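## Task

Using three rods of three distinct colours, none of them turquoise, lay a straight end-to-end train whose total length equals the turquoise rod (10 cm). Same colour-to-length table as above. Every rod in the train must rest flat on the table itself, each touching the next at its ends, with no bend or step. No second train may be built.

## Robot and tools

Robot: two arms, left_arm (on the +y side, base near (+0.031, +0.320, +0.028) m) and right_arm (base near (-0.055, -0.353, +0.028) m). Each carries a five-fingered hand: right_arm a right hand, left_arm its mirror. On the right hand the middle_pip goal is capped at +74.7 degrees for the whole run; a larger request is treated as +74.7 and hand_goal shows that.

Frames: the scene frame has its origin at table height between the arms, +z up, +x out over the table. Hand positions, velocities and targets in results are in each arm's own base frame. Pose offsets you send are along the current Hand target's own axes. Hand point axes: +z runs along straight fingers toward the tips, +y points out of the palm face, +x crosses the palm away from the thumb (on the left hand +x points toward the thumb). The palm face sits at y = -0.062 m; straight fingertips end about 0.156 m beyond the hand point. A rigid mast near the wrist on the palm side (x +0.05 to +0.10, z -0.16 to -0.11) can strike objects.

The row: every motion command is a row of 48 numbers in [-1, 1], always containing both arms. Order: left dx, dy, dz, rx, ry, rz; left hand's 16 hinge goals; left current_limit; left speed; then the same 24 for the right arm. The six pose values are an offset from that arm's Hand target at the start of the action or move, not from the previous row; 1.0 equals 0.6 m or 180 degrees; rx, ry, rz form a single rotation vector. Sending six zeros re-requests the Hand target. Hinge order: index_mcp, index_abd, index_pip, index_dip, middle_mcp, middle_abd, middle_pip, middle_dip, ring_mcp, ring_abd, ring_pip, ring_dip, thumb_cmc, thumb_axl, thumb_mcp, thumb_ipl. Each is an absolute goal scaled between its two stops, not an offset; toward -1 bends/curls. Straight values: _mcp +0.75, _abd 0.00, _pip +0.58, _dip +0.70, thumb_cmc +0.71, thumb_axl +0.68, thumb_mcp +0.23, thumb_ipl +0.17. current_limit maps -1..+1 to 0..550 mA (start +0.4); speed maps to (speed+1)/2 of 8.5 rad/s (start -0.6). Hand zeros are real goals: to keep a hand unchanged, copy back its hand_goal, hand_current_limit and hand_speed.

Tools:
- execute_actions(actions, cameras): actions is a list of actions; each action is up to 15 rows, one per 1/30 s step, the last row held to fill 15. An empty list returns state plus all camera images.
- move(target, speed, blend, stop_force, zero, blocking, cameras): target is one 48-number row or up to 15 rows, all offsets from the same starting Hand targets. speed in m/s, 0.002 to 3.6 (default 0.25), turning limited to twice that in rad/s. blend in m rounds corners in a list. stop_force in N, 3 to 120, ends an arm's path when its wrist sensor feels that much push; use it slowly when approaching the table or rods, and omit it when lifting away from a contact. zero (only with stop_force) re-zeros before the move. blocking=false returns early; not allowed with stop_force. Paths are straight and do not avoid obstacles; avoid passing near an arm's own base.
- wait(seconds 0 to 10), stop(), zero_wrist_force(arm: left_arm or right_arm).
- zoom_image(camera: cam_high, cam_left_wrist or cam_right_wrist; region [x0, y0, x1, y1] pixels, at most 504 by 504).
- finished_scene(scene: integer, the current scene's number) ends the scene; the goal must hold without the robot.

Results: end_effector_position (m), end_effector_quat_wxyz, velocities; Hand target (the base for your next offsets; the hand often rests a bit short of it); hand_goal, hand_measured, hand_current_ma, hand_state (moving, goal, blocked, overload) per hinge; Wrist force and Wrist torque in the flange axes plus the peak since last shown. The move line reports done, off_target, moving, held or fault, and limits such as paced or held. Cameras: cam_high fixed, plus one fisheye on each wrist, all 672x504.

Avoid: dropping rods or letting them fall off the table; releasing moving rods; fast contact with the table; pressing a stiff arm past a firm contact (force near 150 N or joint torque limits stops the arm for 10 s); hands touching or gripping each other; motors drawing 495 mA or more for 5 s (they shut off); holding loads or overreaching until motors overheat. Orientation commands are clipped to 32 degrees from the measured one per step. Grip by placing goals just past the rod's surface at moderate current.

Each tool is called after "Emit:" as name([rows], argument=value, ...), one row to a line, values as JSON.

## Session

Emit:
execute_actions(actions=[])

Emit:
zoom_image(camera="cam_high", region=[150, 100, 400, 290])

Emit:
zoom_image(camera="cam_high", region=[300, 200, 600, 425])

Scene clock: 0.00 s.
left_arm: end_effector_position=(+0.4523, +0.1344, +0.1227) hand_goal=(+0.754, +0.000, +0.576, +0.696, +0.754, +0.000, +0.576, +0.696, +0.754, +0.000, +0.576, +0.696, +0.714, +0.678, +0.226, +0.168) hand_measured=(+0.754, +0.000, +0.576, +0.696, +0.754, +0.000, +0.576, +0.696, +0.754, +0.000, +0.576, +0.696, +0.714, +0.678, +0.226, +0.168) hand_current_ma=(+0, +0, +0, +0, +0, +0, +0, +0, +0, +0, +0, +0, +0, +0, +0, +0) hand_state=(goal, goal, goal, goal, goal, goal, goal, goal, goal, goal, goal, goal, goal, goal, goal, goal) hand_current_limit=0.40 hand_speed=-0.60 end_effector_quat_wxyz=(-0.485, +0.134, +0.764, +0.405) | right_arm: end_effector_position=(+0.5031, +0.0882, +0.1325) hand_goal=(+0.754, +0.000, +0.576, +0.696, +0.754, +0.000, +0.576, +0.696, +0.754, +0.000, +0.576, +0.696, +0.714, +0.678, +0.226, +0.168) hand_measured=(+0.754, +0.000, +0.576, +0.696, +0.754, +0.000, +0.576, +0.696, +0.754, +0.000, +0.576, +0.696, +0.714, +0.678, +0.226, +0.168) hand_current_ma=(+0, +0, +0, +0, +0, +0, +0, +0, +0, +0, +0, +0, +0, +0, +0, +0) hand_state=(goal, goal, goal, goal, goal, goal, goal, goal, goal, goal, goal, goal, goal, goal, goal, goal) hand_current_limit=0.40 hand_speed=-0.60 end_effector_quat_wxyz=(+0.004, +0.920, -0.389, -0.037)
Joint positions: left_arm=[3.225 -2.226 -1.775 -1.939 2.495 -1.815] | right_arm=[-0.012 -1.199 1.718 -2.018 -1.55 2.359]
Joint velocities: within noise
Joint torques (N m): no reading
Motor temperatures (°C): left_arm=[25 24 25 38 32 35] | right_arm=[25 28 27 37 33 32]
Wrist force (N): no reading
Wrist torque (N m): no reading
Wrist force, peak (N): no reading
Hand target: left_arm +0.4523, +0.1344, +0.1227; -0.485, +0.134, +0.764, +0.405 | right_arm +0.5031, +0.0882, +0.1325; +0.004, +0.920, -0.389, -0.037
camera_calibration:
cam_left_wrist: T_world_to_cam=[[-0.0275024, -0.235341, -0.971524, 0.136088], [-0.0693052, -0.969104, 0.236717, 0.0903761], [-0.997216, 0.0738419, 0.0103424, 0.569636], [0, 0, 0, 1]] pos_world=[0.578057, 0.0775478, 0.104927]
cam_right_wrist: T_world_to_cam=[[-0.993486, 0.101016, 0.0527361, 0.519911], [0.108799, 0.703252, 0.702566, -0.243625], [0.0338834, 0.703727, -0.709662, 0.141732], [0, 0, 0, 1]] pos_world=[0.538228, 0.01907, 0.244326]

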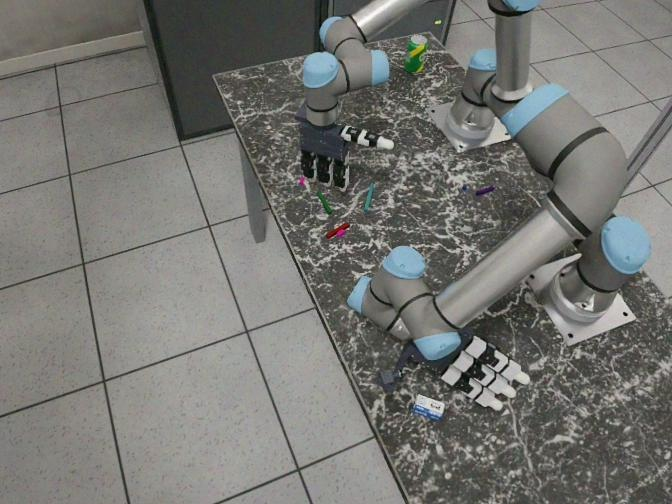

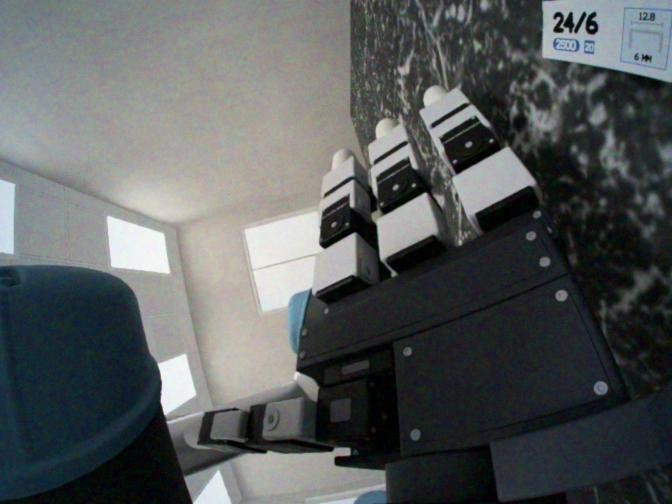

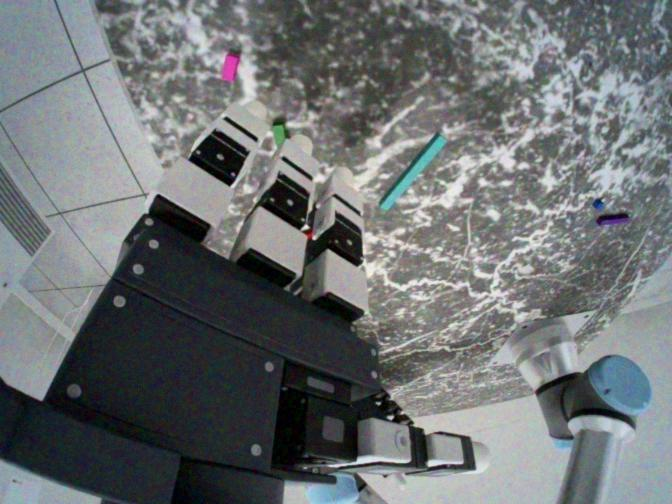

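Scaled by 2.016 from the camera's 672x504 image, which has a finer 960x720 frame.

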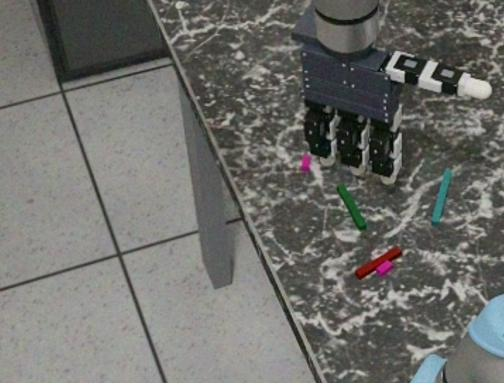

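Scaled by 1.680 from the camera's 672x504 image, which has a finer 960x720 frame.

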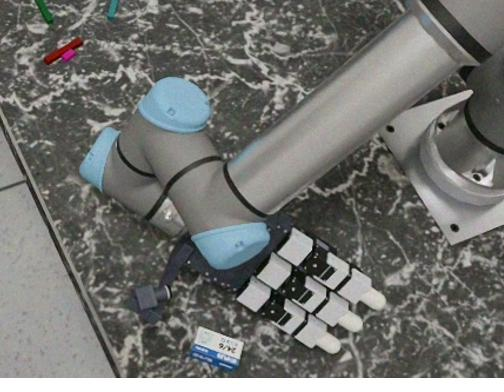

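Emit:
zoom_image(camera="cam_high", region=[445, 170, 505, 210])

Emit:
zoom_image(camera="cam_right_wrist", region=[560, 170, 660, 250])

Emit:
zoom_image(camera="cam_right_wrist", region=[190, 30, 290, 130])

Emit:
zoom_image(camera="cam_high", region=[310, 210, 370, 250])

Scaled by 8.400 from the camera's 672x504 image, which has a finer 960x720 frame.

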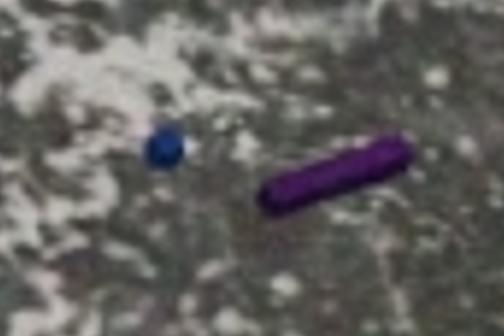

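Scaled by 5.040 from the camera's 672x504 image, which has a finer 960x720 frame.

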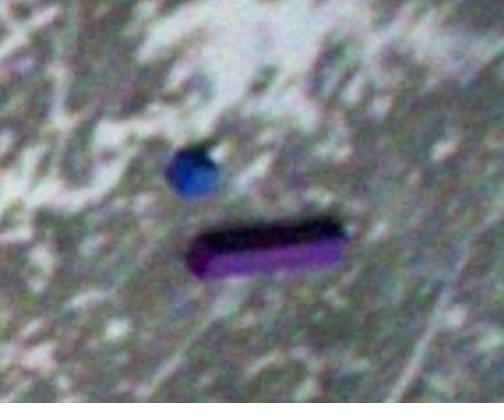

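Scaled by 5.040 from the camera's 672x504 image, which has a finer 960x720 frame.

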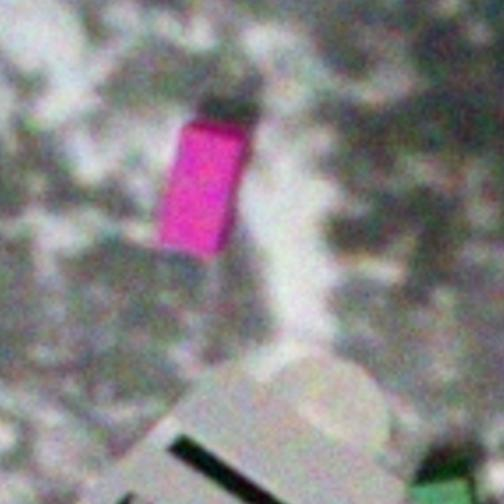

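Scaled by 8.400 from the camera's 672x504 image, which has a finer 960x720 frame.

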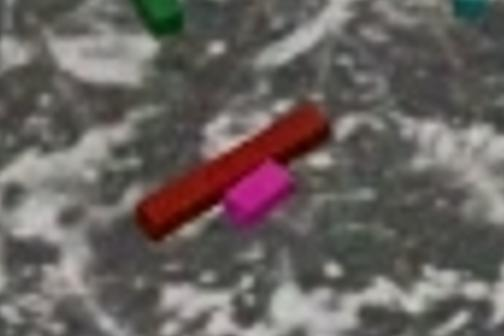

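Emit:
move(target=[0,0,0,0,0,0,0.754,0,0.576,0.696,0.754,0,0.576,0.696,0.754,0,0.576,0.696,0.714,0.678,0.226,0.168,0.4,-0.6,0.1971,0.02,0.0046,0.0086,0.0222,-0.0879,0.754,0.055,0.576,0.696,0.754,-0.055,0.576,0.696,0.754,-0.9,0.576,0.696,0.714,0.678,0.226,0.168,0.4,-0.6], speed=0.25, cameras=["cam_right_wrist"])

Emit:
zoom_image(camera="cam_right_wrist", region=[260, 90, 380, 180])

Scene clock: 13.07 s.
left_arm: end_effector_position=(+0.4523, +0.1344, +0.1227) hand_goal=(+0.754, +0.000, +0.576, +0.696, +0.754, +0.000, +0.576, +0.696, +0.754, +0.000, +0.576, +0.696, +0.714, +0.678, +0.226, +0.168) hand_measured=(+0.756, +0.000, +0.576, +0.696, +0.756, +0.000, +0.576, +0.696, +0.756, +0.000, +0.576, +0.696, +0.716, +0.678, +0.226, +0.168) hand_current_ma=(+7, -2, +3, +0, +8, -2, +3, +0, +8, -3, +3, +0, +9, -3, -1, -1) hand_state=(goal, goal, goal, goal, goal, goal, goal, goal, goal, goal, goal, goal, goal, goal, goal, goal) hand_current_limit=0.40 hand_speed=-0.60 end_effector_quat_wxyz=(-0.485, +0.134, +0.764, +0.405) | right_arm: end_effector_position=(+0.5764, -0.0048, +0.1225) hand_goal=(+0.754, +0.056, +0.576, +0.696, +0.754, -0.054, +0.576, +0.696, +0.754, -0.900, +0.576, +0.696, +0.714, +0.678, +0.226, +0.168) hand_measured=(+0.754, +0.052, +0.576, +0.696, +0.754, -0.050, +0.576, +0.696, +0.754, -0.890, +0.576, +0.696, +0.714, +0.678, +0.224, +0.168) hand_current_ma=(+0, -1, +0, +0, +0, +1, +0, +0, +0, +5, +0, +0, +0, +0, -1, +0) hand_state=(goal, goal, goal, goal, goal, goal, goal, goal, goal, goal, goal, goal, goal, goal, goal, goal) hand_current_limit=0.40 hand_speed=-0.60 end_effector_quat_wxyz=(+0.000, +0.966, -0.259, +0.000)
Joint positions: left_arm=[3.225 -2.226 -1.775 -1.939 2.495 -1.815] | right_arm=[-0.12 -1.118 1.632 -2.085 -1.571 1.975]
Joint torques (N m): left_arm=[-0.45 41.97 13.99 -0.16 0.51 0.02] | right_arm=[2.94 -57.62 -11.59 0.36 2.71 -1.81]
Wrist force (N): left_arm=[-0.1 0.0 0.1] | right_arm=[0.2 -0.3 -0.2]
Wrist torque (N m): left_arm=[0.00 0.01 -0.01] | right_arm=[0.03 -0.04 0.00]
Wrist force, peak (N): left_arm=[-0.4 0.2 -0.3] | right_arm=[1.9 0.4 0.1]
Hand target: left_arm +0.4523, +0.1344, +0.1227; -0.485, +0.134, +0.764, +0.405 | right_arm +0.5764, -0.0049, +0.1225; +0.000, +0.966, -0.259, +0.000
Off the commanded pose: left_arm 0.000 m, 0 deg | right_arm 0.000 m, 0 deg.
move: done
camera_calibration:
cam_right_wrist: T_world_to_cam=[[-0.984611, -0.173568, -0.0203729, 0.605247], [-0.139018, 0.707258, 0.693152, -0.0351177], [-0.1059, 0.685318, -0.720503, 0.279496], [0, 0, 0, 1]] pos_world=[0.62065, -0.0616548, 0.23805]
Images, in order (width x height): cam_right_wrist 672x504.

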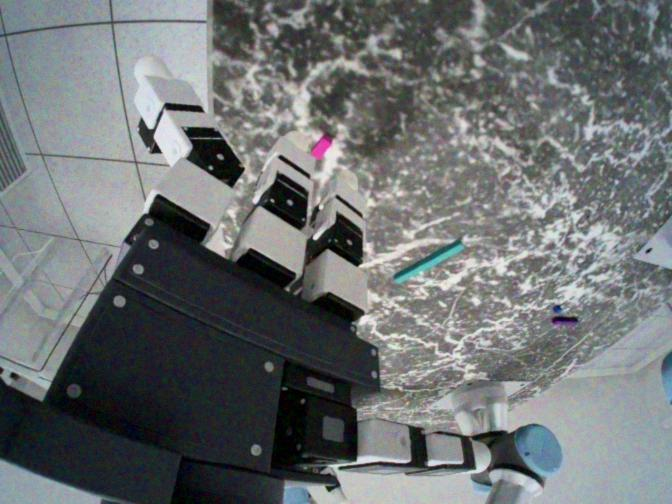

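Scaled by 4.200 from the camera's 672x504 image, which has a finer 960x720 frame.

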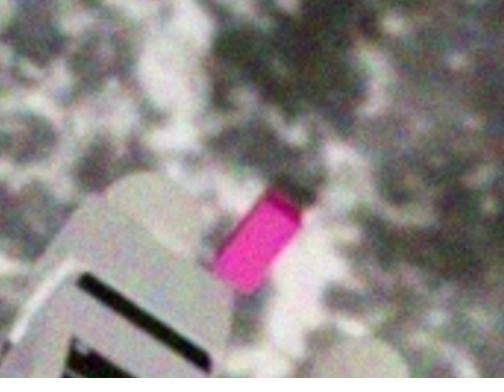

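Emit:
move([
  [0,0,0,0,0,0,0.754,0,0.576,0.696,0.754,0,0.576,0.696,0.754,0,0.576,0.696,0.714,0.678,0.226,0.168,0.4,-0.6,0.0117,-0.001,0.0447,0,0,-0.025,0.754,0.055,0.576,0.696,0.754,-0.055,0.576,0.696,0.754,-0.9,0.576,0.696,0.714,0.678,0.226,0.168,0.4,-0.9],
  [0,0,0,0,0,0,0.754,0,0.576,0.696,0.754,0,0.576,0.696,0.754,0,0.576,0.696,0.714,0.678,0.226,0.168,0.4,-0.6,0.0117,-0.001,0.0447,0,0,-0.025,0.754,-0.2,0.576,0.696,0.754,0.2,0.576,0.696,0.754,-0.9,0.576,0.696,0.714,0.678,0.226,0.168,0.4,-0.9],
  [0,0,0,0,0,0,0.754,0,0.576,0.696,0.754,0,0.576,0.696,0.754,0,0.576,0.696,0.714,0.678,0.226,0.168,0.4,-0.6,0.0117,-0.001,-0.006,0,0,-0.025,0.754,-0.2,0.576,0.696,0.754,0.2,0.576,0.696,0.754,-0.9,0.576,0.696,0.714,0.678,0.226,0.168,0.4,-0.9],
  [0,0,0,0,0,0,0.754,0,0.576,0.696,0.754,0,0.576,0.696,0.754,0,0.576,0.696,0.714,0.678,0.226,0.168,0.4,-0.6,-0.2125,-0.39,-0.006,0,0,0.2883,0.754,-0.2,0.576,0.696,0.754,0.2,0.576,0.696,0.754,-0.9,0.576,0.696,0.714,0.678,0.226,0.168,0.4,-0.9],
], speed=[0.08, 0.08, 0.12, 0.35], blend=[0, 0, 0.02, 0], cameras=["cam_right_wrist"])

Emit:
zoom_image(camera="cam_right_wrist", region=[280, 60, 420, 180])

Scene clock: 20.10 s.
left_arm: end_effector_position=(+0.4523, +0.1344, +0.1227) hand_goal=(+0.754, +0.000, +0.576, +0.696, +0.754, +0.000, +0.576, +0.696, +0.754, +0.000, +0.576, +0.696, +0.714, +0.678, +0.226, +0.168) hand_measured=(+0.756, +0.000, +0.576, +0.696, +0.756, +0.000, +0.576, +0.696, +0.756, +0.000, +0.576, +0.696, +0.716, +0.678, +0.226, +0.168) hand_current_ma=(+7, -2, +3, +0, +8, -2, +3, +0, +8, -3, +3, +0, +9, -3, -1, -1) hand_state=(goal, goal, goal, goal, goal, goal, goal, goal, goal, goal, goal, goal, goal, goal, goal, goal) hand_current_limit=0.40 hand_speed=-0.60 end_effector_quat_wxyz=(-0.485, +0.134, +0.764, +0.405) | right_arm: end_effector_position=(+0.5830, +0.2615, +0.1260) hand_goal=(+0.754, -0.200, +0.576, +0.696, +0.754, +0.200, +0.576, +0.696, +0.754, -0.900, +0.576, +0.696, +0.714, +0.678, +0.226, +0.168) hand_measured=(+0.752, -0.092, +0.576, +0.696, +0.754, +0.084, +0.576, +0.696, +0.754, -0.892, +0.576, +0.696, +0.714, +0.678, +0.224, +0.168) hand_current_ma=(+0, +226, +0, +0, +0, -247, +0, +0, +0, +4, +0, +0, +0, +0, -1, +0) hand_state=(goal, blocked, goal, goal, goal, blocked, goal, goal, goal, goal, goal, goal, goal, goal, goal, goal) hand_current_limit=0.40 hand_speed=-0.90 end_effector_quat_wxyz=(+0.000, +0.755, -0.655, +0.000)
Joint positions: left_arm=[3.225 -2.226 -1.775 -1.939 2.495 -1.815] | right_arm=[0.171 -0.961 1.368 -1.978 -1.571 3.171]
Joint torques (N m): left_arm=[-0.65 41.14 14.61 -0.17 0.43 -0.06] | right_arm=[-6.61 -64.32 -12.49 -4.92 -0.47 1.79]
Wrist force (N): left_arm=[-0.1 0.3 0.0] | right_arm=[-0.2 -0.2 -0.7]
Wrist torque (N m): left_arm=[0.03 0.01 -0.02] | right_arm=[0.10 -0.01 -0.05]
Wrist force, peak (N): left_arm=[-0.1 0.4 -0.1] | right_arm=[-1.0 -0.1 -1.3]
Hand target: left_arm +0.4523, +0.1344, +0.1227; -0.485, +0.134, +0.764, +0.405 | right_arm +0.5831, +0.2615, +0.1261; +0.000, +0.755, -0.656, +0.000
Off the commanded pose: left_arm 0.000 m, 0 deg | right_arm 0.000 m, 0 deg.
move: done; blend cut to 0.0152 m at target 3
camera_calibration:
cam_right_wrist: T_world_to_cam=[[-0.744487, 0.667328, -0.0202985, 0.298154], [0.470417, 0.545897, 0.693329, -0.538213], [0.473759, 0.506625, -0.720336, -0.191107], [0, 0, 0, 1]] pos_world=[0.565695, 0.191662, 0.241549]
Images, in order (width x height): cam_right_wrist 672x504.

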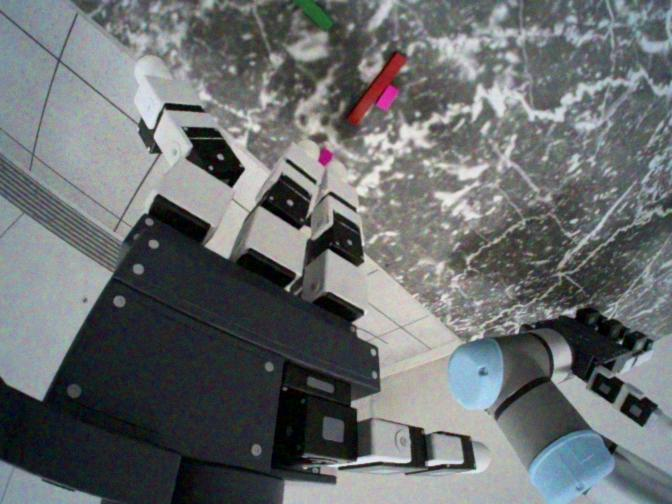

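Scaled by 3.600 from the camera's 672x504 image, which has a finer 960x720 frame.

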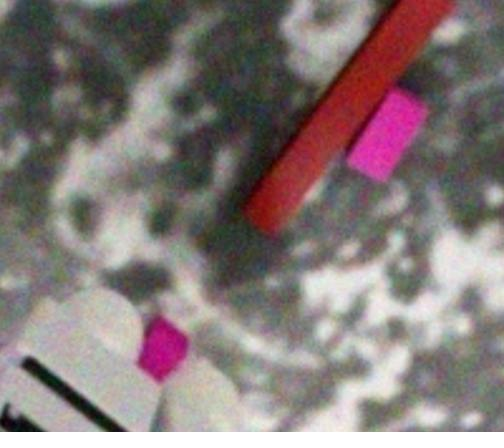

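Emit:
zoom_image(camera="cam_right_wrist", region=[335, 45, 415, 135])

Emit:
zoom_image(camera="cam_right_wrist", region=[300, 130, 350, 180])

Scaled by 5.600 from the camera's 672x504 image, which has a finer 960x720 frame.

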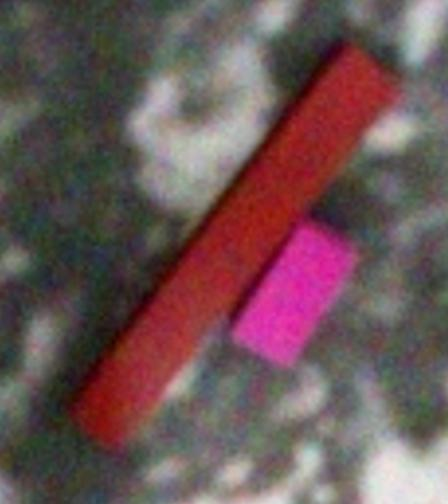

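Scaled by 10.080 from the camera's 672x504 image, which has a finer 960x720 frame.

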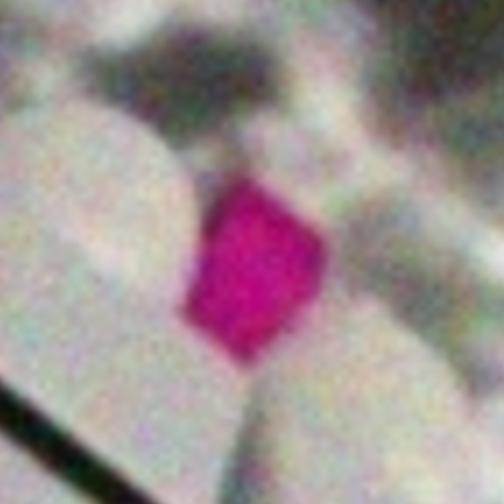

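Emit:
move([
  [0,0,0,0,0,0,0.754,0,0.576,0.696,0.754,0,0.576,0.696,0.754,0,0.576,0.696,0.714,0.678,0.226,0.168,0.4,-0.6,0.0057,0.0298,0.01,0,0,-0.0361,0.754,-0.2,0.576,0.696,0.754,0.2,0.576,0.696,0.754,-0.9,0.576,0.696,0.714,0.678,0.226,0.168,0.4,-0.9],
  [0,0,0,0,0,0,0.754,0,0.576,0.696,0.754,0,0.576,0.696,0.754,0,0.576,0.696,0.714,0.678,0.226,0.168,0.4,-0.6,0.0057,0.0298,0.0507,0,0,-0.0361,0.754,-0.2,0.576,0.696,0.754,0.2,0.576,0.696,0.754,-0.9,0.576,0.696,0.714,0.678,0.226,0.168,0.4,-0.9],
], speed=[0.12, 0.07], blend=[0.008, 0], cameras=["cam_right_wrist"])

Emit:
zoom_image(camera="cam_right_wrist", region=[290, 80, 390, 180])

Scene clock: 24.67 s.
left_arm: end_effector_position=(+0.4523, +0.1344, +0.1227) hand_goal=(+0.754, +0.000, +0.576, +0.696, +0.754, +0.000, +0.576, +0.696, +0.754, +0.000, +0.576, +0.696, +0.714, +0.678, +0.226, +0.168) hand_measured=(+0.756, +0.000, +0.576, +0.696, +0.756, +0.000, +0.576, +0.696, +0.756, +0.000, +0.576, +0.696, +0.716, +0.678, +0.226, +0.168) hand_current_ma=(+7, -2, +3, +0, +8, -2, +3, +0, +8, -3, +3, +0, +9, -3, -1, -1) hand_state=(goal, goal, goal, goal, goal, goal, goal, goal, goal, goal, goal, goal, goal, goal, goal, goal) hand_current_limit=0.40 hand_speed=-0.60 end_effector_quat_wxyz=(-0.485, +0.134, +0.764, +0.405) | right_arm: end_effector_position=(+0.5658, +0.2557, +0.0955) hand_goal=(+0.754, -0.200, +0.576, +0.696, +0.754, +0.200, +0.576, +0.696, +0.754, -0.900, +0.576, +0.696, +0.714, +0.678, +0.226, +0.168) hand_measured=(+0.752, -0.092, +0.576, +0.696, +0.752, +0.086, +0.576, +0.696, +0.754, -0.892, +0.576, +0.696, +0.714, +0.678, +0.224, +0.168) hand_current_ma=(-1, +226, +0, +0, +0, -246, +0, +0, +0, +4, +0, +0, +0, +0, -1, +0) hand_state=(goal, blocked, goal, goal, goal, blocked, goal, goal, goal, goal, goal, goal, goal, goal, goal, goal) hand_current_limit=0.40 hand_speed=-0.90 end_effector_quat_wxyz=(+0.000, +0.791, -0.612, +0.000)
Joint positions: left_arm=[3.225 -2.226 -1.775 -1.939 2.495 -1.815] | right_arm=[0.181 -0.96 1.453 -2.064 -1.571 3.068]
Joint torques (N m): left_arm=[0.77 41.81 15.55 -0.19 0.4 -0.13] | right_arm=[-7.3 -65.26 -31.05 0.62 -1.27 -0.61]
Wrist force (N): left_arm=[-0.1 0.0 -0.2] | right_arm=[-0.3 -0.5 -0.9]
Wrist torque (N m): left_arm=[0.03 0.00 -0.01] | right_arm=[0.07 0.04 -0.19]
Wrist force, peak (N): left_arm=[-0.3 0.1 -0.4] | right_arm=[-0.2 -0.3 -7.1]
Hand target: left_arm +0.4523, +0.1344, +0.1227; -0.485, +0.134, +0.764, +0.405 | right_arm +0.5659, +0.2556, +0.0957; +0.000, +0.791, -0.612, +0.000
Off the commanded pose: left_arm 0.000 m, 0 deg | right_arm 0.000 m, 0 deg.
move: done
camera_calibration:
cam_right_wrist: T_world_to_cam=[[-0.815102, 0.578967, -0.0201671, 0.351138], [0.405836, 0.595508, 0.693302, -0.481881], [0.413408, 0.556927, -0.720365, -0.180632], [0, 0, 0, 1]] pos_world=[0.556452, 0.184265, 0.211049]
Images, in order (width x height): cam_right_wrist 672x504.

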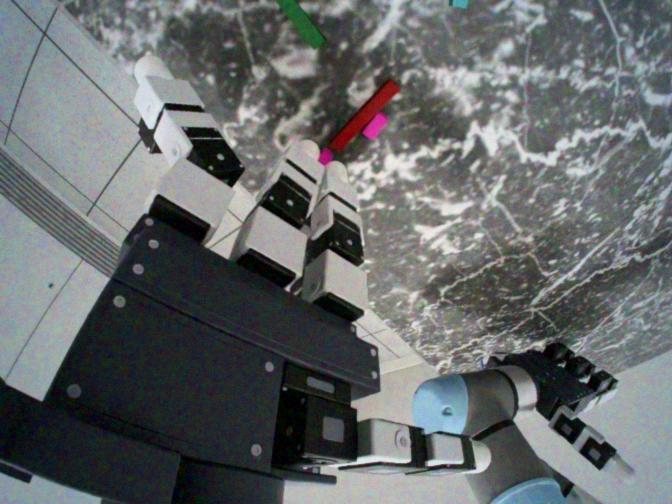

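Scaled by 5.040 from the camera's 672x504 image, which has a finer 960x720 frame.

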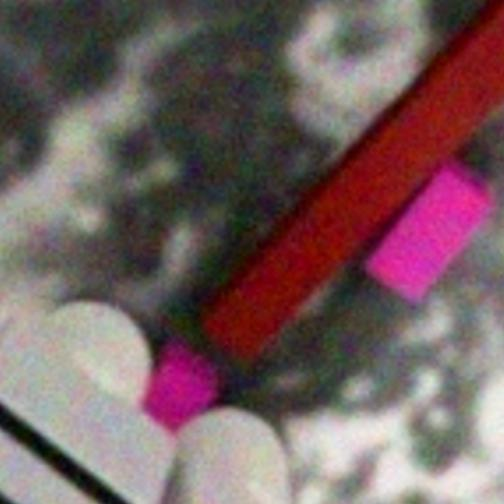

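Emit:
zoom_image(camera="cam_right_wrist", region=[310, 120, 360, 170])

Emit:
zoom_image(camera="cam_right_wrist", region=[325, 70, 410, 160])

Scaled by 10.080 from the camera's 672x504 image, which has a finer 960x720 frame.

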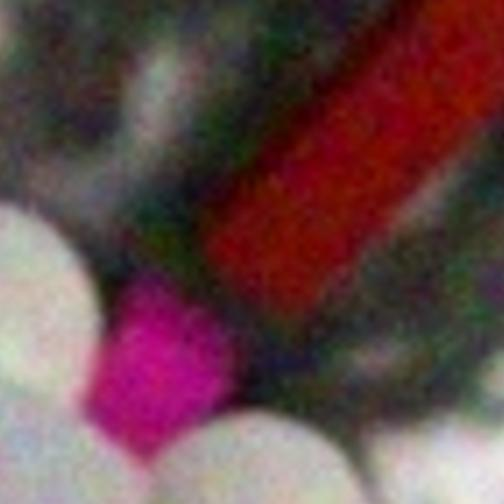

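Scaled by 5.600 from the camera's 672x504 image, which has a finer 960x720 frame.

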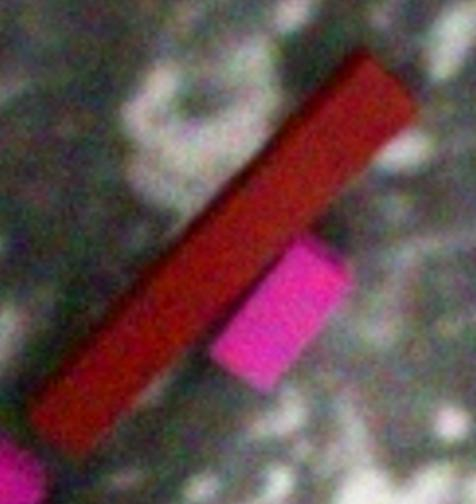

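Emit:
move([
  [0,0,0,0,0,0,0.754,0,0.576,0.696,0.754,0,0.576,0.696,0.754,0,0.576,0.696,0.714,0.678,0.226,0.168,0.4,-0.6,0.0023,0.006,0,0,0,-0.004,0.754,-0.2,0.576,0.696,0.754,0.2,0.576,0.696,0.754,-0.9,0.576,0.696,0.714,0.678,0.226,0.168,0.4,-0.9],
  [0,0,0,0,0,0,0.754,0,0.576,0.696,0.754,0,0.576,0.696,0.754,0,0.576,0.696,0.714,0.678,0.226,0.168,0.4,-0.6,0.0025,0.0197,0,0,0,-0.004,0.754,-0.2,0.576,0.696,0.754,0.2,0.576,0.696,0.754,-0.9,0.576,0.696,0.714,0.678,0.226,0.168,0.4,-0.9],
], speed=[0.03, 0.025], blend=[0.001, 0], cameras=["cam_right_wrist"])

Emit:
zoom_image(camera="cam_right_wrist", region=[310, 110, 370, 170])

Scene clock: 31.23 s.
left_arm: end_effector_position=(+0.4523, +0.1344, +0.1227) hand_goal=(+0.754, +0.000, +0.576, +0.696, +0.754, +0.000, +0.576, +0.696, +0.754, +0.000, +0.576, +0.696, +0.714, +0.678, +0.226, +0.168) hand_measured=(+0.756, +0.000, +0.576, +0.696, +0.756, +0.000, +0.576, +0.696, +0.756, +0.000, +0.576, +0.696, +0.716, +0.678, +0.226, +0.168) hand_current_ma=(+7, -2, +3, +0, +8, -2, +3, +0, +8, -3, +3, +0, +9, -3, -1, -1) hand_state=(goal, goal, goal, goal, goal, goal, goal, goal, goal, goal, goal, goal, goal, goal, goal, goal) hand_current_limit=0.40 hand_speed=-0.60 end_effector_quat_wxyz=(-0.485, +0.134, +0.764, +0.405) | right_arm: end_effector_position=(+0.5548, +0.2512, +0.0958) hand_goal=(+0.754, -0.200, +0.576, +0.696, +0.754, +0.200, +0.576, +0.696, +0.754, -0.900, +0.576, +0.696, +0.714, +0.678, +0.226, +0.168) hand_measured=(+0.752, -0.092, +0.576, +0.696, +0.752, +0.086, +0.576, +0.696, +0.754, -0.892, +0.576, +0.696, +0.714, +0.678, +0.224, +0.168) hand_current_ma=(-1, +226, +0, +0, +0, -246, +0, +0, +0, +4, +0, +0, +0, +0, -1, +0) hand_state=(goal, blocked, goal, goal, goal, blocked, goal, goal, goal, goal, goal, goal, goal, goal, goal, goal) hand_current_limit=0.40 hand_speed=-0.90 end_effector_quat_wxyz=(+0.000, +0.795, -0.607, +0.000)
Joint positions: left_arm=[3.225 -2.226 -1.775 -1.939 2.495 -1.815] | right_arm=[0.179 -0.985 1.494 -2.081 -1.571 3.054]
Joint torques (N m): left_arm=[0.35 42.14 15.69 -0.13 0.56 0.14] | right_arm=[-7.13 -35.72 -30.53 -1.31 -2.5 -1.42]
Wrist force (N): left_arm=[-0.4 0.0 0.0] | right_arm=[-0.2 -0.7 -0.7]
Wrist torque (N m): left_arm=[0.00 0.05 -0.03] | right_arm=[0.04 0.01 0.02]
Wrist force, peak (N): left_arm=[-0.1 0.5 -0.2] | right_arm=[0.0 -0.7 -1.1]
Hand target: left_arm +0.4523, +0.1344, +0.1227; -0.485, +0.134, +0.764, +0.405 | right_arm +0.5548, +0.2512, +0.0957; +0.000, +0.795, -0.607, +0.000
Off the commanded pose: left_arm 0.000 m, 0 deg | right_arm 0.000 m, 0 deg.
move: done
camera_calibration:
cam_right_wrist: T_world_to_cam=[[-0.822287, 0.568697, -0.0206883, 0.351414], [0.397831, 0.600464, 0.693667, -0.471827], [0.406909, 0.562163, -0.719999, -0.171129], [0, 0, 0, 1]] pos_world=[0.546305, 0.179669, 0.211349]
Images, in order (width x height): cam_right_wrist 672x504.

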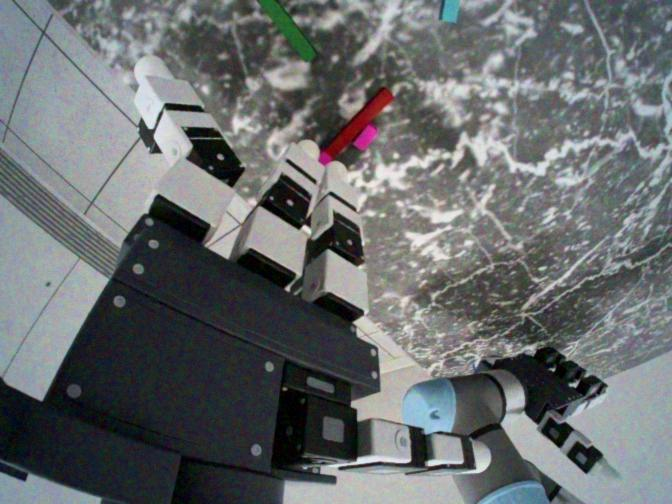

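Scaled by 8.400 from the camera's 672x504 image, which has a finer 960x720 frame.

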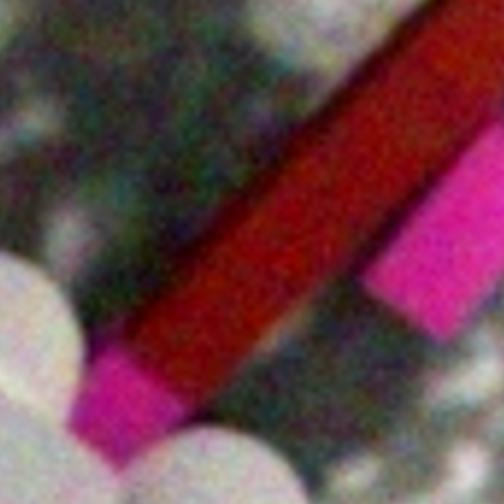

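Emit:
move([
  [0,0,0,0,0,0,0.754,0,0.576,0.696,0.754,0,0.576,0.696,0.754,0,0.576,0.696,0.714,0.678,0.226,0.168,0.4,-0.6,0,0.0,0,0,0,0,0.754,0.06,0.576,0.696,0.754,-0.06,0.576,0.696,0.754,-0.9,0.576,0.696,0.714,0.678,0.226,0.168,0.4,-0.95],
  [0,0,0,0,0,0,0.754,0,0.576,0.696,0.754,0,0.576,0.696,0.754,0,0.576,0.696,0.714,0.678,0.226,0.168,0.4,-0.6,0,0,-0.05,0,0,0,0.754,0.06,0.576,0.696,0.754,-0.06,0.576,0.696,0.754,-0.9,0.576,0.696,0.714,0.678,0.226,0.168,0.4,-0.95],
], speed=[0.05, 0.1], cameras=["cam_right_wrist"])

Emit:
zoom_image(camera="cam_right_wrist", region=[310, 90, 370, 150])

Emit:
zoom_image(camera="cam_right_wrist", region=[310, 60, 400, 160])

Scene clock: 35.03 s.
left_arm: end_effector_position=(+0.4523, +0.1344, +0.1227) hand_goal=(+0.754, +0.000, +0.576, +0.696, +0.754, +0.000, +0.576, +0.696, +0.754, +0.000, +0.576, +0.696, +0.714, +0.678, +0.226, +0.168) hand_measured=(+0.756, +0.000, +0.576, +0.696, +0.756, +0.000, +0.576, +0.696, +0.756, +0.000, +0.576, +0.696, +0.716, +0.678, +0.226, +0.168) hand_current_ma=(+7, -2, +3, +0, +8, -2, +3, +0, +8, -3, +3, +0, +9, -3, -1, -1) hand_state=(goal, goal, goal, goal, goal, goal, goal, goal, goal, goal, goal, goal, goal, goal, goal, goal) hand_current_limit=0.40 hand_speed=-0.60 end_effector_quat_wxyz=(-0.485, +0.134, +0.764, +0.405) | right_arm: end_effector_position=(+0.5548, +0.2512, +0.1259) hand_goal=(+0.754, +0.060, +0.576, +0.696, +0.754, -0.060, +0.576, +0.696, +0.754, -0.900, +0.576, +0.696, +0.714, +0.678, +0.226, +0.168) hand_measured=(+0.752, +0.056, +0.576, +0.696, +0.752, -0.056, +0.576, +0.696, +0.754, -0.892, +0.576, +0.696, +0.714, +0.678, +0.224, +0.168) hand_current_ma=(-1, -1, +0, +0, +0, +1, +0, +0, +0, +4, +0, +0, +0, +0, -1, +0) hand_state=(goal, goal, goal, goal, goal, goal, goal, goal, goal, goal, goal, goal, goal, goal, goal, goal) hand_current_limit=0.40 hand_speed=-0.95 end_effector_quat_wxyz=(+0.000, +0.795, -0.607, +0.000) end_effector_velocity=(+0.000, +0.000, -0.002) end_effector_angular_velocity=(+0.000, -0.001, -0.001)
Joint positions: left_arm=[3.225 -2.226 -1.775 -1.939 2.495 -1.815] | right_arm=[0.179 -1.017 1.462 -2.016 -1.571 3.054]
Joint velocities: left_arm=[within noise] | right_arm=[-0.001 0.002 0.002 -0.005 0 0]
Joint torques (N m): left_arm=[0.64 40.83 14.57 -0.15 0.58 0.16] | right_arm=[4.4 -36.04 -14.14 -5.53 0.14 -0.66]
Wrist force (N): left_arm=[-0.3 0.0 -0.1] | right_arm=[0.1 -0.4 -0.7]
Wrist torque (N m): left_arm=[0.01 0.04 -0.03] | right_arm=[0.05 0.00 0.03]
Wrist force, peak (N): left_arm=[-0.3 0.2 -0.4] | right_arm=[-0.2 -0.4 -1.6]
Hand target: left_arm +0.4523, +0.1344, +0.1227; -0.485, +0.134, +0.764, +0.405 | right_arm +0.5548, +0.2512, +0.1257; +0.000, +0.795, -0.607, +0.000
Off the commanded pose: left_arm 0.000 m, 0 deg | right_arm 0.000 m, 0 deg.
move: done
camera_calibration:
cam_right_wrist: T_world_to_cam=[[-0.822323, 0.568651, -0.0205133, 0.352023], [0.397957, 0.600502, 0.693561, -0.492757], [0.406713, 0.562168, -0.720105, -0.149324], [0, 0, 0, 1]] pos_world=[0.546304, 0.179669, 0.241449]
Images, in order (width x height): cam_right_wrist 672x504.

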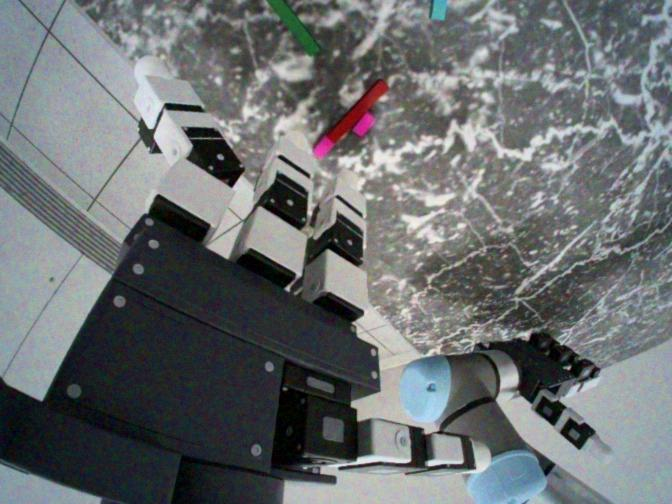

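Scaled by 8.400 from the camera's 672x504 image, which has a finer 960x720 frame.

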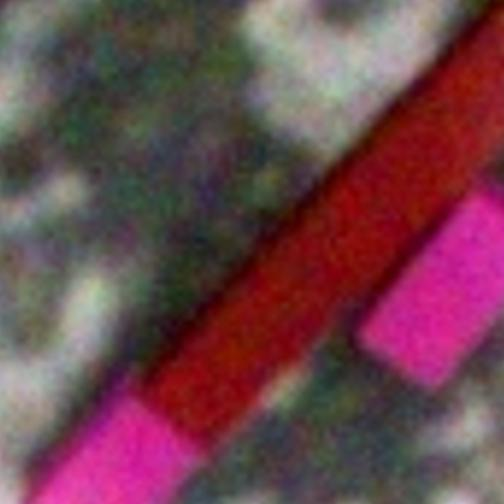

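Scaled by 5.040 from the camera's 672x504 image, which has a finer 960x720 frame.

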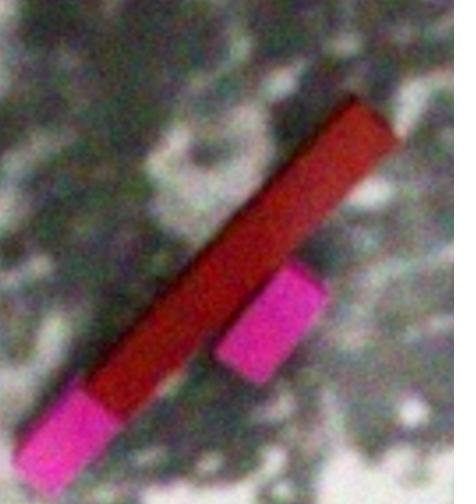

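Emit:
move(target=[0,0,0,0,0,0,0.754,0,0.576,0.696,0.754,0,0.576,0.696,0.754,0,0.576,0.696,0.714,0.678,0.226,0.168,0.4,-0.6,-0.2568,0.688,0,0,0,0.2517,0.754,0.06,0.576,0.696,0.754,-0.06,0.576,0.696,0.754,-0.9,0.576,0.696,0.714,0.678,0.226,0.168,0.4,-0.95], speed=0.4, cameras=["cam_right_wrist"])

Emit:
zoom_image(camera="cam_right_wrist", region=[270, 100, 370, 200])

Scene clock: 39.73 s.
left_arm: end_effector_position=(+0.4523, +0.1344, +0.1227) hand_goal=(+0.754, +0.000, +0.576, +0.696, +0.754, +0.000, +0.576, +0.696, +0.754, +0.000, +0.576, +0.696, +0.714, +0.678, +0.226, +0.168) hand_measured=(+0.756, +0.000, +0.576, +0.696, +0.756, +0.000, +0.576, +0.696, +0.756, +0.000, +0.576, +0.696, +0.716, +0.678, +0.226, +0.168) hand_current_ma=(+7, -2, +3, +0, +8, -2, +3, +0, +8, -3, +3, +0, +9, -3, -1, -1) hand_state=(goal, goal, goal, goal, goal, goal, goal, goal, goal, goal, goal, goal, goal, goal, goal, goal) hand_current_limit=0.40 hand_speed=-0.60 end_effector_quat_wxyz=(-0.485, +0.134, +0.764, +0.405) | right_arm: end_effector_position=(+0.1161, +0.2909, +0.1254) hand_goal=(+0.754, +0.060, +0.576, +0.696, +0.754, -0.060, +0.576, +0.696, +0.754, -0.900, +0.576, +0.696, +0.714, +0.678, +0.226, +0.168) hand_measured=(+0.752, +0.056, +0.576, +0.696, +0.752, -0.056, +0.576, +0.696, +0.752, -0.892, +0.576, +0.696, +0.714, +0.678, +0.224, +0.168) hand_current_ma=(+0, -1, +0, +0, +0, +1, +0, +0, +0, +4, +0, +0, +0, +0, -1, +0) hand_state=(goal, goal, goal, goal, goal, goal, goal, goal, goal, goal, goal, goal, goal, goal, goal, goal) hand_current_limit=0.40 hand_speed=-0.95 end_effector_quat_wxyz=(+0.000, -0.500, +0.866, +0.000) end_effector_velocity=(+0.000, +0.000, +0.000) end_effector_angular_velocity=(+0.001, +0.000, -0.006)
Joint positions: left_arm=[3.225 -2.226 -1.775 -1.939 2.495 -1.815] | right_arm=[0.431 -2.022 2.527 -2.077 -1.571 4.097]
Joint velocities: left_arm=[within noise] | right_arm=[0 -0.002 0.001 0.001 0.001 0.005]
Joint torques (N m): left_arm=[0.58 40.92 14.88 -0.08 0.7 0.03] | right_arm=[5.7 -16.24 -11.07 -3.62 2.84 2.06]
Wrist force (N): left_arm=[-0.2 -0.1 -0.2] | right_arm=[-0.2 0.6 -0.3]
Wrist torque (N m): left_arm=[0.01 0.02 -0.01] | right_arm=[0.13 0.02 -0.04]
Wrist force, peak (N): left_arm=[-0.4 -0.1 -0.1] | right_arm=[1.2 3.4 -0.5]
Hand target: left_arm +0.4523, +0.1344, +0.1227; -0.485, +0.134, +0.764, +0.405 | right_arm +0.1159, +0.2909, +0.1255; +0.000, -0.500, +0.866, +0.000
Off the commanded pose: left_arm 0.000 m, 0 deg | right_arm 0.000 m, 0 deg.
move: done
camera_calibration:
cam_right_wrist: T_world_to_cam=[[-0.174191, 0.984503, -0.0202773, -0.227522], [0.706654, 0.139318, 0.693708, -0.243365], [0.685783, 0.106509, -0.719971, 0.106584], [0, 0, 0, 1]] pos_world=[0.059249, 0.246549, 0.240948]
Images, in order (width x height): cam_right_wrist 672x504.

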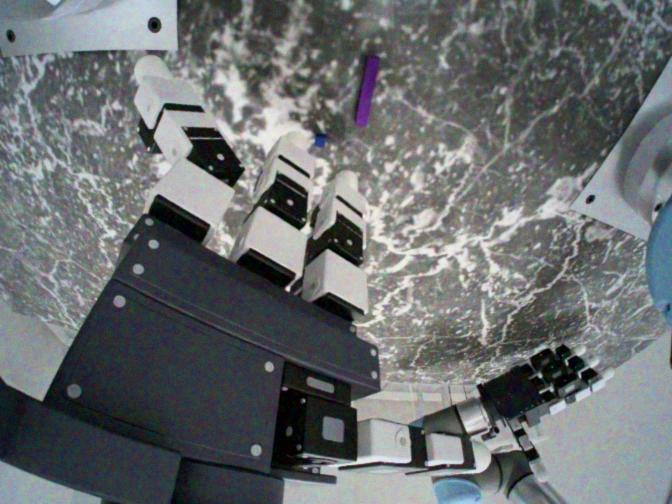

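Scaled by 5.040 from the camera's 672x504 image, which has a finer 960x720 frame.

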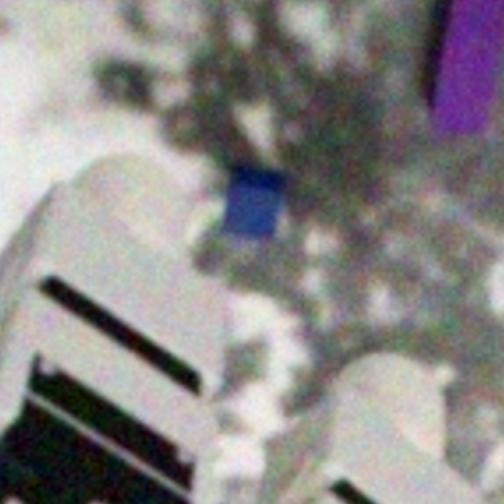

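Emit:
move([
  [0,0,0,0,0,0,0.754,0,0.576,0.696,0.754,0,0.576,0.696,0.754,0,0.576,0.696,0.714,0.678,0.226,0.168,0.4,-0.6,0.0743,-0.0134,0.005,0,0,-0.1694,0.754,0.03,0.576,0.696,0.754,-0.03,0.576,0.696,0.754,-0.9,0.576,0.696,0.714,0.678,0.226,0.168,0.4,-0.9],
  [0,0,0,0,0,0,0.754,0,0.576,0.696,0.754,0,0.576,0.696,0.754,0,0.576,0.696,0.714,0.678,0.226,0.168,0.4,-0.6,0.0743,-0.0134,0.0497,0,0,-0.1694,0.754,0.03,0.576,0.696,0.754,-0.03,0.576,0.696,0.754,-0.9,0.576,0.696,0.714,0.678,0.226,0.168,0.4,-0.9],
  [0,0,0,0,0,0,0.754,0,0.576,0.696,0.754,0,0.576,0.696,0.754,0,0.576,0.696,0.714,0.678,0.226,0.168,0.4,-0.6,0.0743,-0.0134,0.0497,0,0,-0.1694,0.754,-0.2,0.576,0.696,0.754,0.2,0.576,0.696,0.754,-0.9,0.576,0.696,0.714,0.678,0.226,0.168,0.4,-0.9],
  [0,0,0,0,0,0,0.754,0,0.576,0.696,0.754,0,0.576,0.696,0.754,0,0.576,0.696,0.714,0.678,0.226,0.168,0.4,-0.6,0.0743,-0.0134,-0.0008,0,0,-0.1694,0.754,-0.2,0.576,0.696,0.754,0.2,0.576,0.696,0.754,-0.9,0.576,0.696,0.714,0.678,0.226,0.168,0.4,-0.9],
  [0,0,0,0,0,0,0.754,0,0.576,0.696,0.754,0,0.576,0.696,0.754,0,0.576,0.696,0.714,0.678,0.226,0.168,0.4,-0.6,-0.3403,-0.6982,-0.0008,0,0,-0.2516,0.754,-0.2,0.576,0.696,0.754,0.2,0.576,0.696,0.754,-0.9,0.576,0.696,0.714,0.678,0.226,0.168,0.4,-0.9],
  [0,0,0,0,0,0,0.754,0,0.576,0.696,0.754,0,0.576,0.696,0.754,0,0.576,0.696,0.714,0.678,0.226,0.168,0.4,-0.6,-0.3403,-0.6982,0.0497,0,0,-0.2516,0.754,-0.2,0.576,0.696,0.754,0.2,0.576,0.696,0.754,-0.9,0.576,0.696,0.714,0.678,0.226,0.168,0.4,-0.9],
], speed=[0.25, 0.08, 0.08, 0.12, 0.4, 0.07], blend=[0.003, 0, 0, 0.015, 0.004, 0], cameras=["cam_right_wrist"])

Emit:
zoom_image(camera="cam_right_wrist", region=[310, 110, 370, 170])

Scene clock: 50.90 s.
left_arm: end_effector_position=(+0.4523, +0.1344, +0.1227) hand_goal=(+0.754, +0.000, +0.576, +0.696, +0.754, +0.000, +0.576, +0.696, +0.754, +0.000, +0.576, +0.696, +0.714, +0.678, +0.226, +0.168) hand_measured=(+0.756, +0.000, +0.576, +0.696, +0.756, +0.000, +0.576, +0.696, +0.756, +0.000, +0.576, +0.696, +0.716, +0.678, +0.226, +0.168) hand_current_ma=(+7, -2, +3, +0, +8, -2, +3, +0, +8, -3, +3, +0, +9, -3, -1, -1) hand_state=(goal, goal, goal, goal, goal, goal, goal, goal, goal, goal, goal, goal, goal, goal, goal, goal) hand_current_limit=0.40 hand_speed=-0.60 end_effector_quat_wxyz=(-0.485, +0.134, +0.764, +0.405) | right_arm: end_effector_position=(+0.5808, +0.2582, +0.0957) hand_goal=(+0.754, -0.200, +0.576, +0.696, +0.754, +0.200, +0.576, +0.696, +0.754, -0.900, +0.576, +0.696, +0.714, +0.678, +0.226, +0.168) hand_measured=(+0.752, -0.092, +0.576, +0.696, +0.752, +0.086, +0.576, +0.696, +0.752, -0.892, +0.576, +0.696, +0.714, +0.678, +0.224, +0.168) hand_current_ma=(-1, +222, +0, +0, +0, -246, +0, +0, +0, +4, +0, +0, +0, +0, -1, +0) hand_state=(goal, blocked, goal, goal, goal, blocked, goal, goal, goal, goal, goal, goal, goal, goal, goal, goal) hand_current_limit=0.40 hand_speed=-0.90 end_effector_quat_wxyz=(+0.000, +0.795, -0.607, +0.000)
Joint positions: left_arm=[3.225 -2.226 -1.775 -1.939 2.495 -1.815] | right_arm=[0.182 -0.927 1.396 -2.04 -1.571 3.057]
Joint torques (N m): left_arm=[0.95 40.59 15.26 0.04 0.46 0.06] | right_arm=[8.28 -65.47 -30.17 0.69 -2.6 -1.06]
Wrist force (N): left_arm=[-0.2 0.1 -0.2] | right_arm=[-0.1 0.1 -1.0]
Wrist torque (N m): left_arm=[0.03 0.03 -0.03] | right_arm=[0.19 0.02 -0.20]
Wrist force, peak (N): left_arm=[-0.2 0.2 -0.3] | right_arm=[-0.3 0.1 -6.3]
Hand target: left_arm +0.4523, +0.1344, +0.1227; -0.485, +0.134, +0.764, +0.405 | right_arm +0.5808, +0.2582, +0.0959; +0.000, +0.795, -0.607, +0.000
Off the commanded pose: left_arm 0.000 m, 0 deg | right_arm 0.000 m, 0 deg.
move: done
camera_calibration:
cam_right_wrist: T_world_to_cam=[[-0.822138, 0.568929, -0.0201918, 0.368575], [0.3985, 0.600462, 0.693284, -0.486605], [0.406554, 0.561929, -0.720382, -0.185386], [0, 0, 0, 1]] pos_world=[0.572302, 0.186669, 0.211249]
Images, in order (width x height): cam_right_wrist 672x504.

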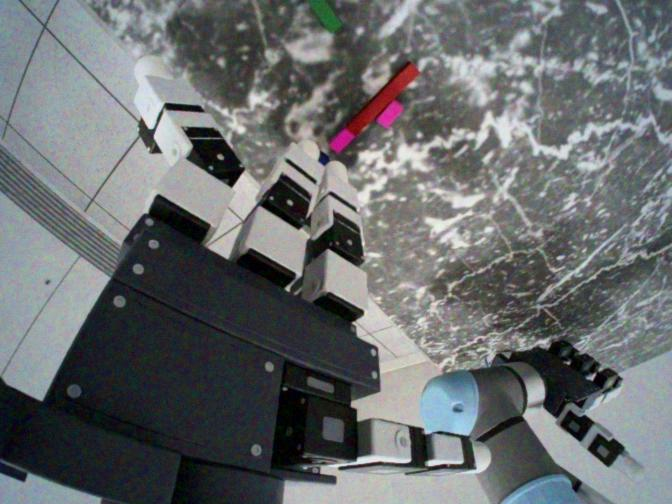

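Scaled by 8.400 from the camera's 672x504 image, which has a finer 960x720 frame.

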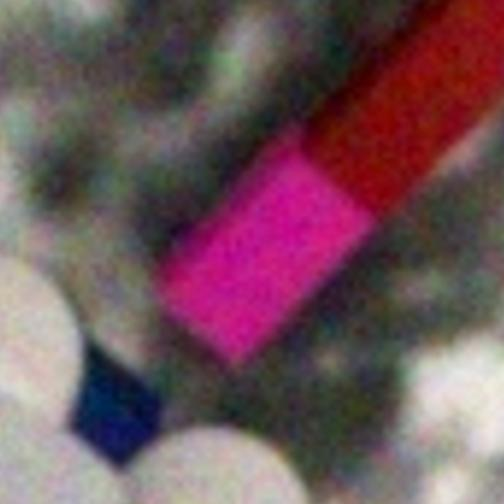

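Emit:
zoom_image(camera="cam_right_wrist", region=[325, 115, 365, 155])

Scaled by 12.600 from the camera's 672x504 image, which has a finer 960x720 frame.

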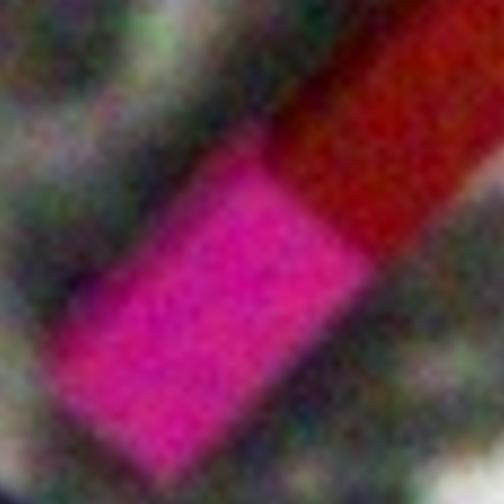

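Emit:
move([
  [0,0,0,0,0,0,0.754,0,0.576,0.696,0.754,0,0.576,0.696,0.754,0,0.576,0.696,0.714,0.678,0.226,0.168,0.4,-0.6,0.0008,0.0125,0,0,0,0,0.754,-0.2,0.576,0.696,0.754,0.2,0.576,0.696,0.754,-0.9,0.576,0.696,0.714,0.678,0.226,0.168,0.4,-0.9],
  [0,0,0,0,0,0,0.754,0,0.576,0.696,0.754,0,0.576,0.696,0.754,0,0.576,0.696,0.714,0.678,0.226,0.168,0.4,-0.6,0.0008,0.0265,0,0,0,0,0.754,-0.2,0.576,0.696,0.754,0.2,0.576,0.696,0.754,-0.9,0.576,0.696,0.714,0.678,0.226,0.168,0.4,-0.9],
], speed=[0.06, 0.025], blend=[0.001, 0], cameras=["cam_right_wrist"])

Emit:
zoom_image(camera="cam_right_wrist", region=[310, 120, 360, 170])

Scene clock: 53.27 s.
left_arm: end_effector_position=(+0.4523, +0.1344, +0.1227) hand_goal=(+0.754, +0.000, +0.576, +0.696, +0.754, +0.000, +0.576, +0.696, +0.754, +0.000, +0.576, +0.696, +0.714, +0.678, +0.226, +0.168) hand_measured=(+0.756, +0.000, +0.576, +0.696, +0.756, +0.000, +0.576, +0.696, +0.756, +0.000, +0.576, +0.696, +0.716, +0.678, +0.226, +0.168) hand_current_ma=(+7, -2, +3, +0, +8, -2, +3, +0, +8, -3, +3, +0, +9, -3, -1, -1) hand_state=(goal, goal, goal, goal, goal, goal, goal, goal, goal, goal, goal, goal, goal, goal, goal, goal) hand_current_limit=0.40 hand_speed=-0.60 end_effector_quat_wxyz=(-0.485, +0.134, +0.764, +0.405) | right_arm: end_effector_position=(+0.5657, +0.2536, +0.0960) hand_goal=(+0.754, -0.200, +0.576, +0.696, +0.754, +0.200, +0.576, +0.696, +0.754, -0.900, +0.576, +0.696, +0.714, +0.678, +0.226, +0.168) hand_measured=(+0.752, -0.092, +0.576, +0.696, +0.752, +0.086, +0.576, +0.696, +0.752, -0.892, +0.576, +0.696, +0.714, +0.678, +0.224, +0.168) hand_current_ma=(-1, +222, +0, +0, +0, -246, +0, +0, +0, +4, +0, +0, +0, +0, -1, +0) hand_state=(goal, blocked, goal, goal, goal, blocked, goal, goal, goal, goal, goal, goal, goal, goal, goal, goal) hand_current_limit=0.40 hand_speed=-0.90 end_effector_quat_wxyz=(+0.000, +0.795, -0.607, +0.000)
Joint positions: left_arm=[3.225 -2.226 -1.775 -1.939 2.495 -1.815] | right_arm=[0.18 -0.962 1.455 -2.065 -1.571 3.054]
Joint torques (N m): left_arm=[0.92 40.34 15.54 -0.02 0.48 0.09] | right_arm=[-7.59 -37.84 -29.43 -1.29 -1.93 -1.06]
Wrist force (N): left_arm=[-0.1 0.0 -0.3] | right_arm=[-0.1 -0.5 -1.0]
Wrist torque (N m): left_arm=[0.04 0.00 0.00] | right_arm=[0.08 0.02 -0.01]
Wrist force, peak (N): left_arm=[0.0 0.4 -0.2] | right_arm=[0.3 0.1 -1.4]
Hand target: left_arm +0.4523, +0.1344, +0.1227; -0.485, +0.134, +0.764, +0.405 | right_arm +0.5656, +0.2536, +0.0959; +0.000, +0.795, -0.607, +0.000
Off the commanded pose: left_arm 0.000 m, 0 deg | right_arm 0.000 m, 0 deg.
move: done
camera_calibration:
cam_right_wrist: T_world_to_cam=[[-0.822175, 0.568859, -0.0206913, 0.358899], [0.397954, 0.600396, 0.693655, -0.477697], [0.407015, 0.562072, -0.72001, -0.176712], [0, 0, 0, 1]] pos_world=[0.557104, 0.181969, 0.211549]
Images, in order (width x height): cam_right_wrist 672x504.

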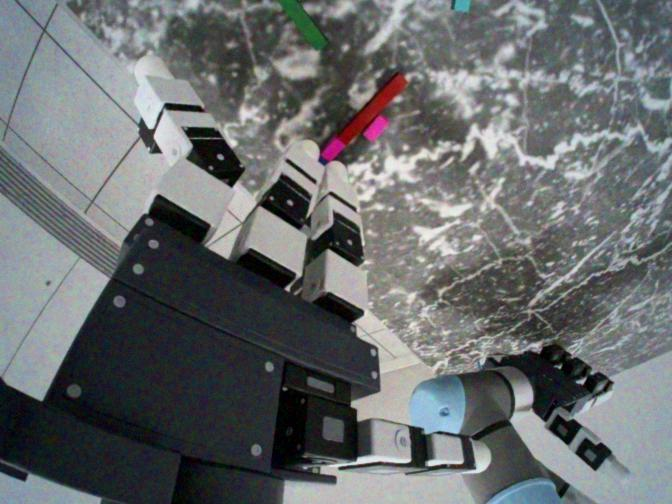

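Scaled by 10.080 from the camera's 672x504 image, which has a finer 960x720 frame.

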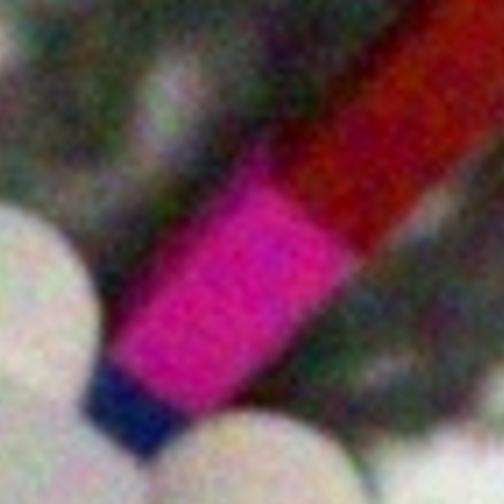

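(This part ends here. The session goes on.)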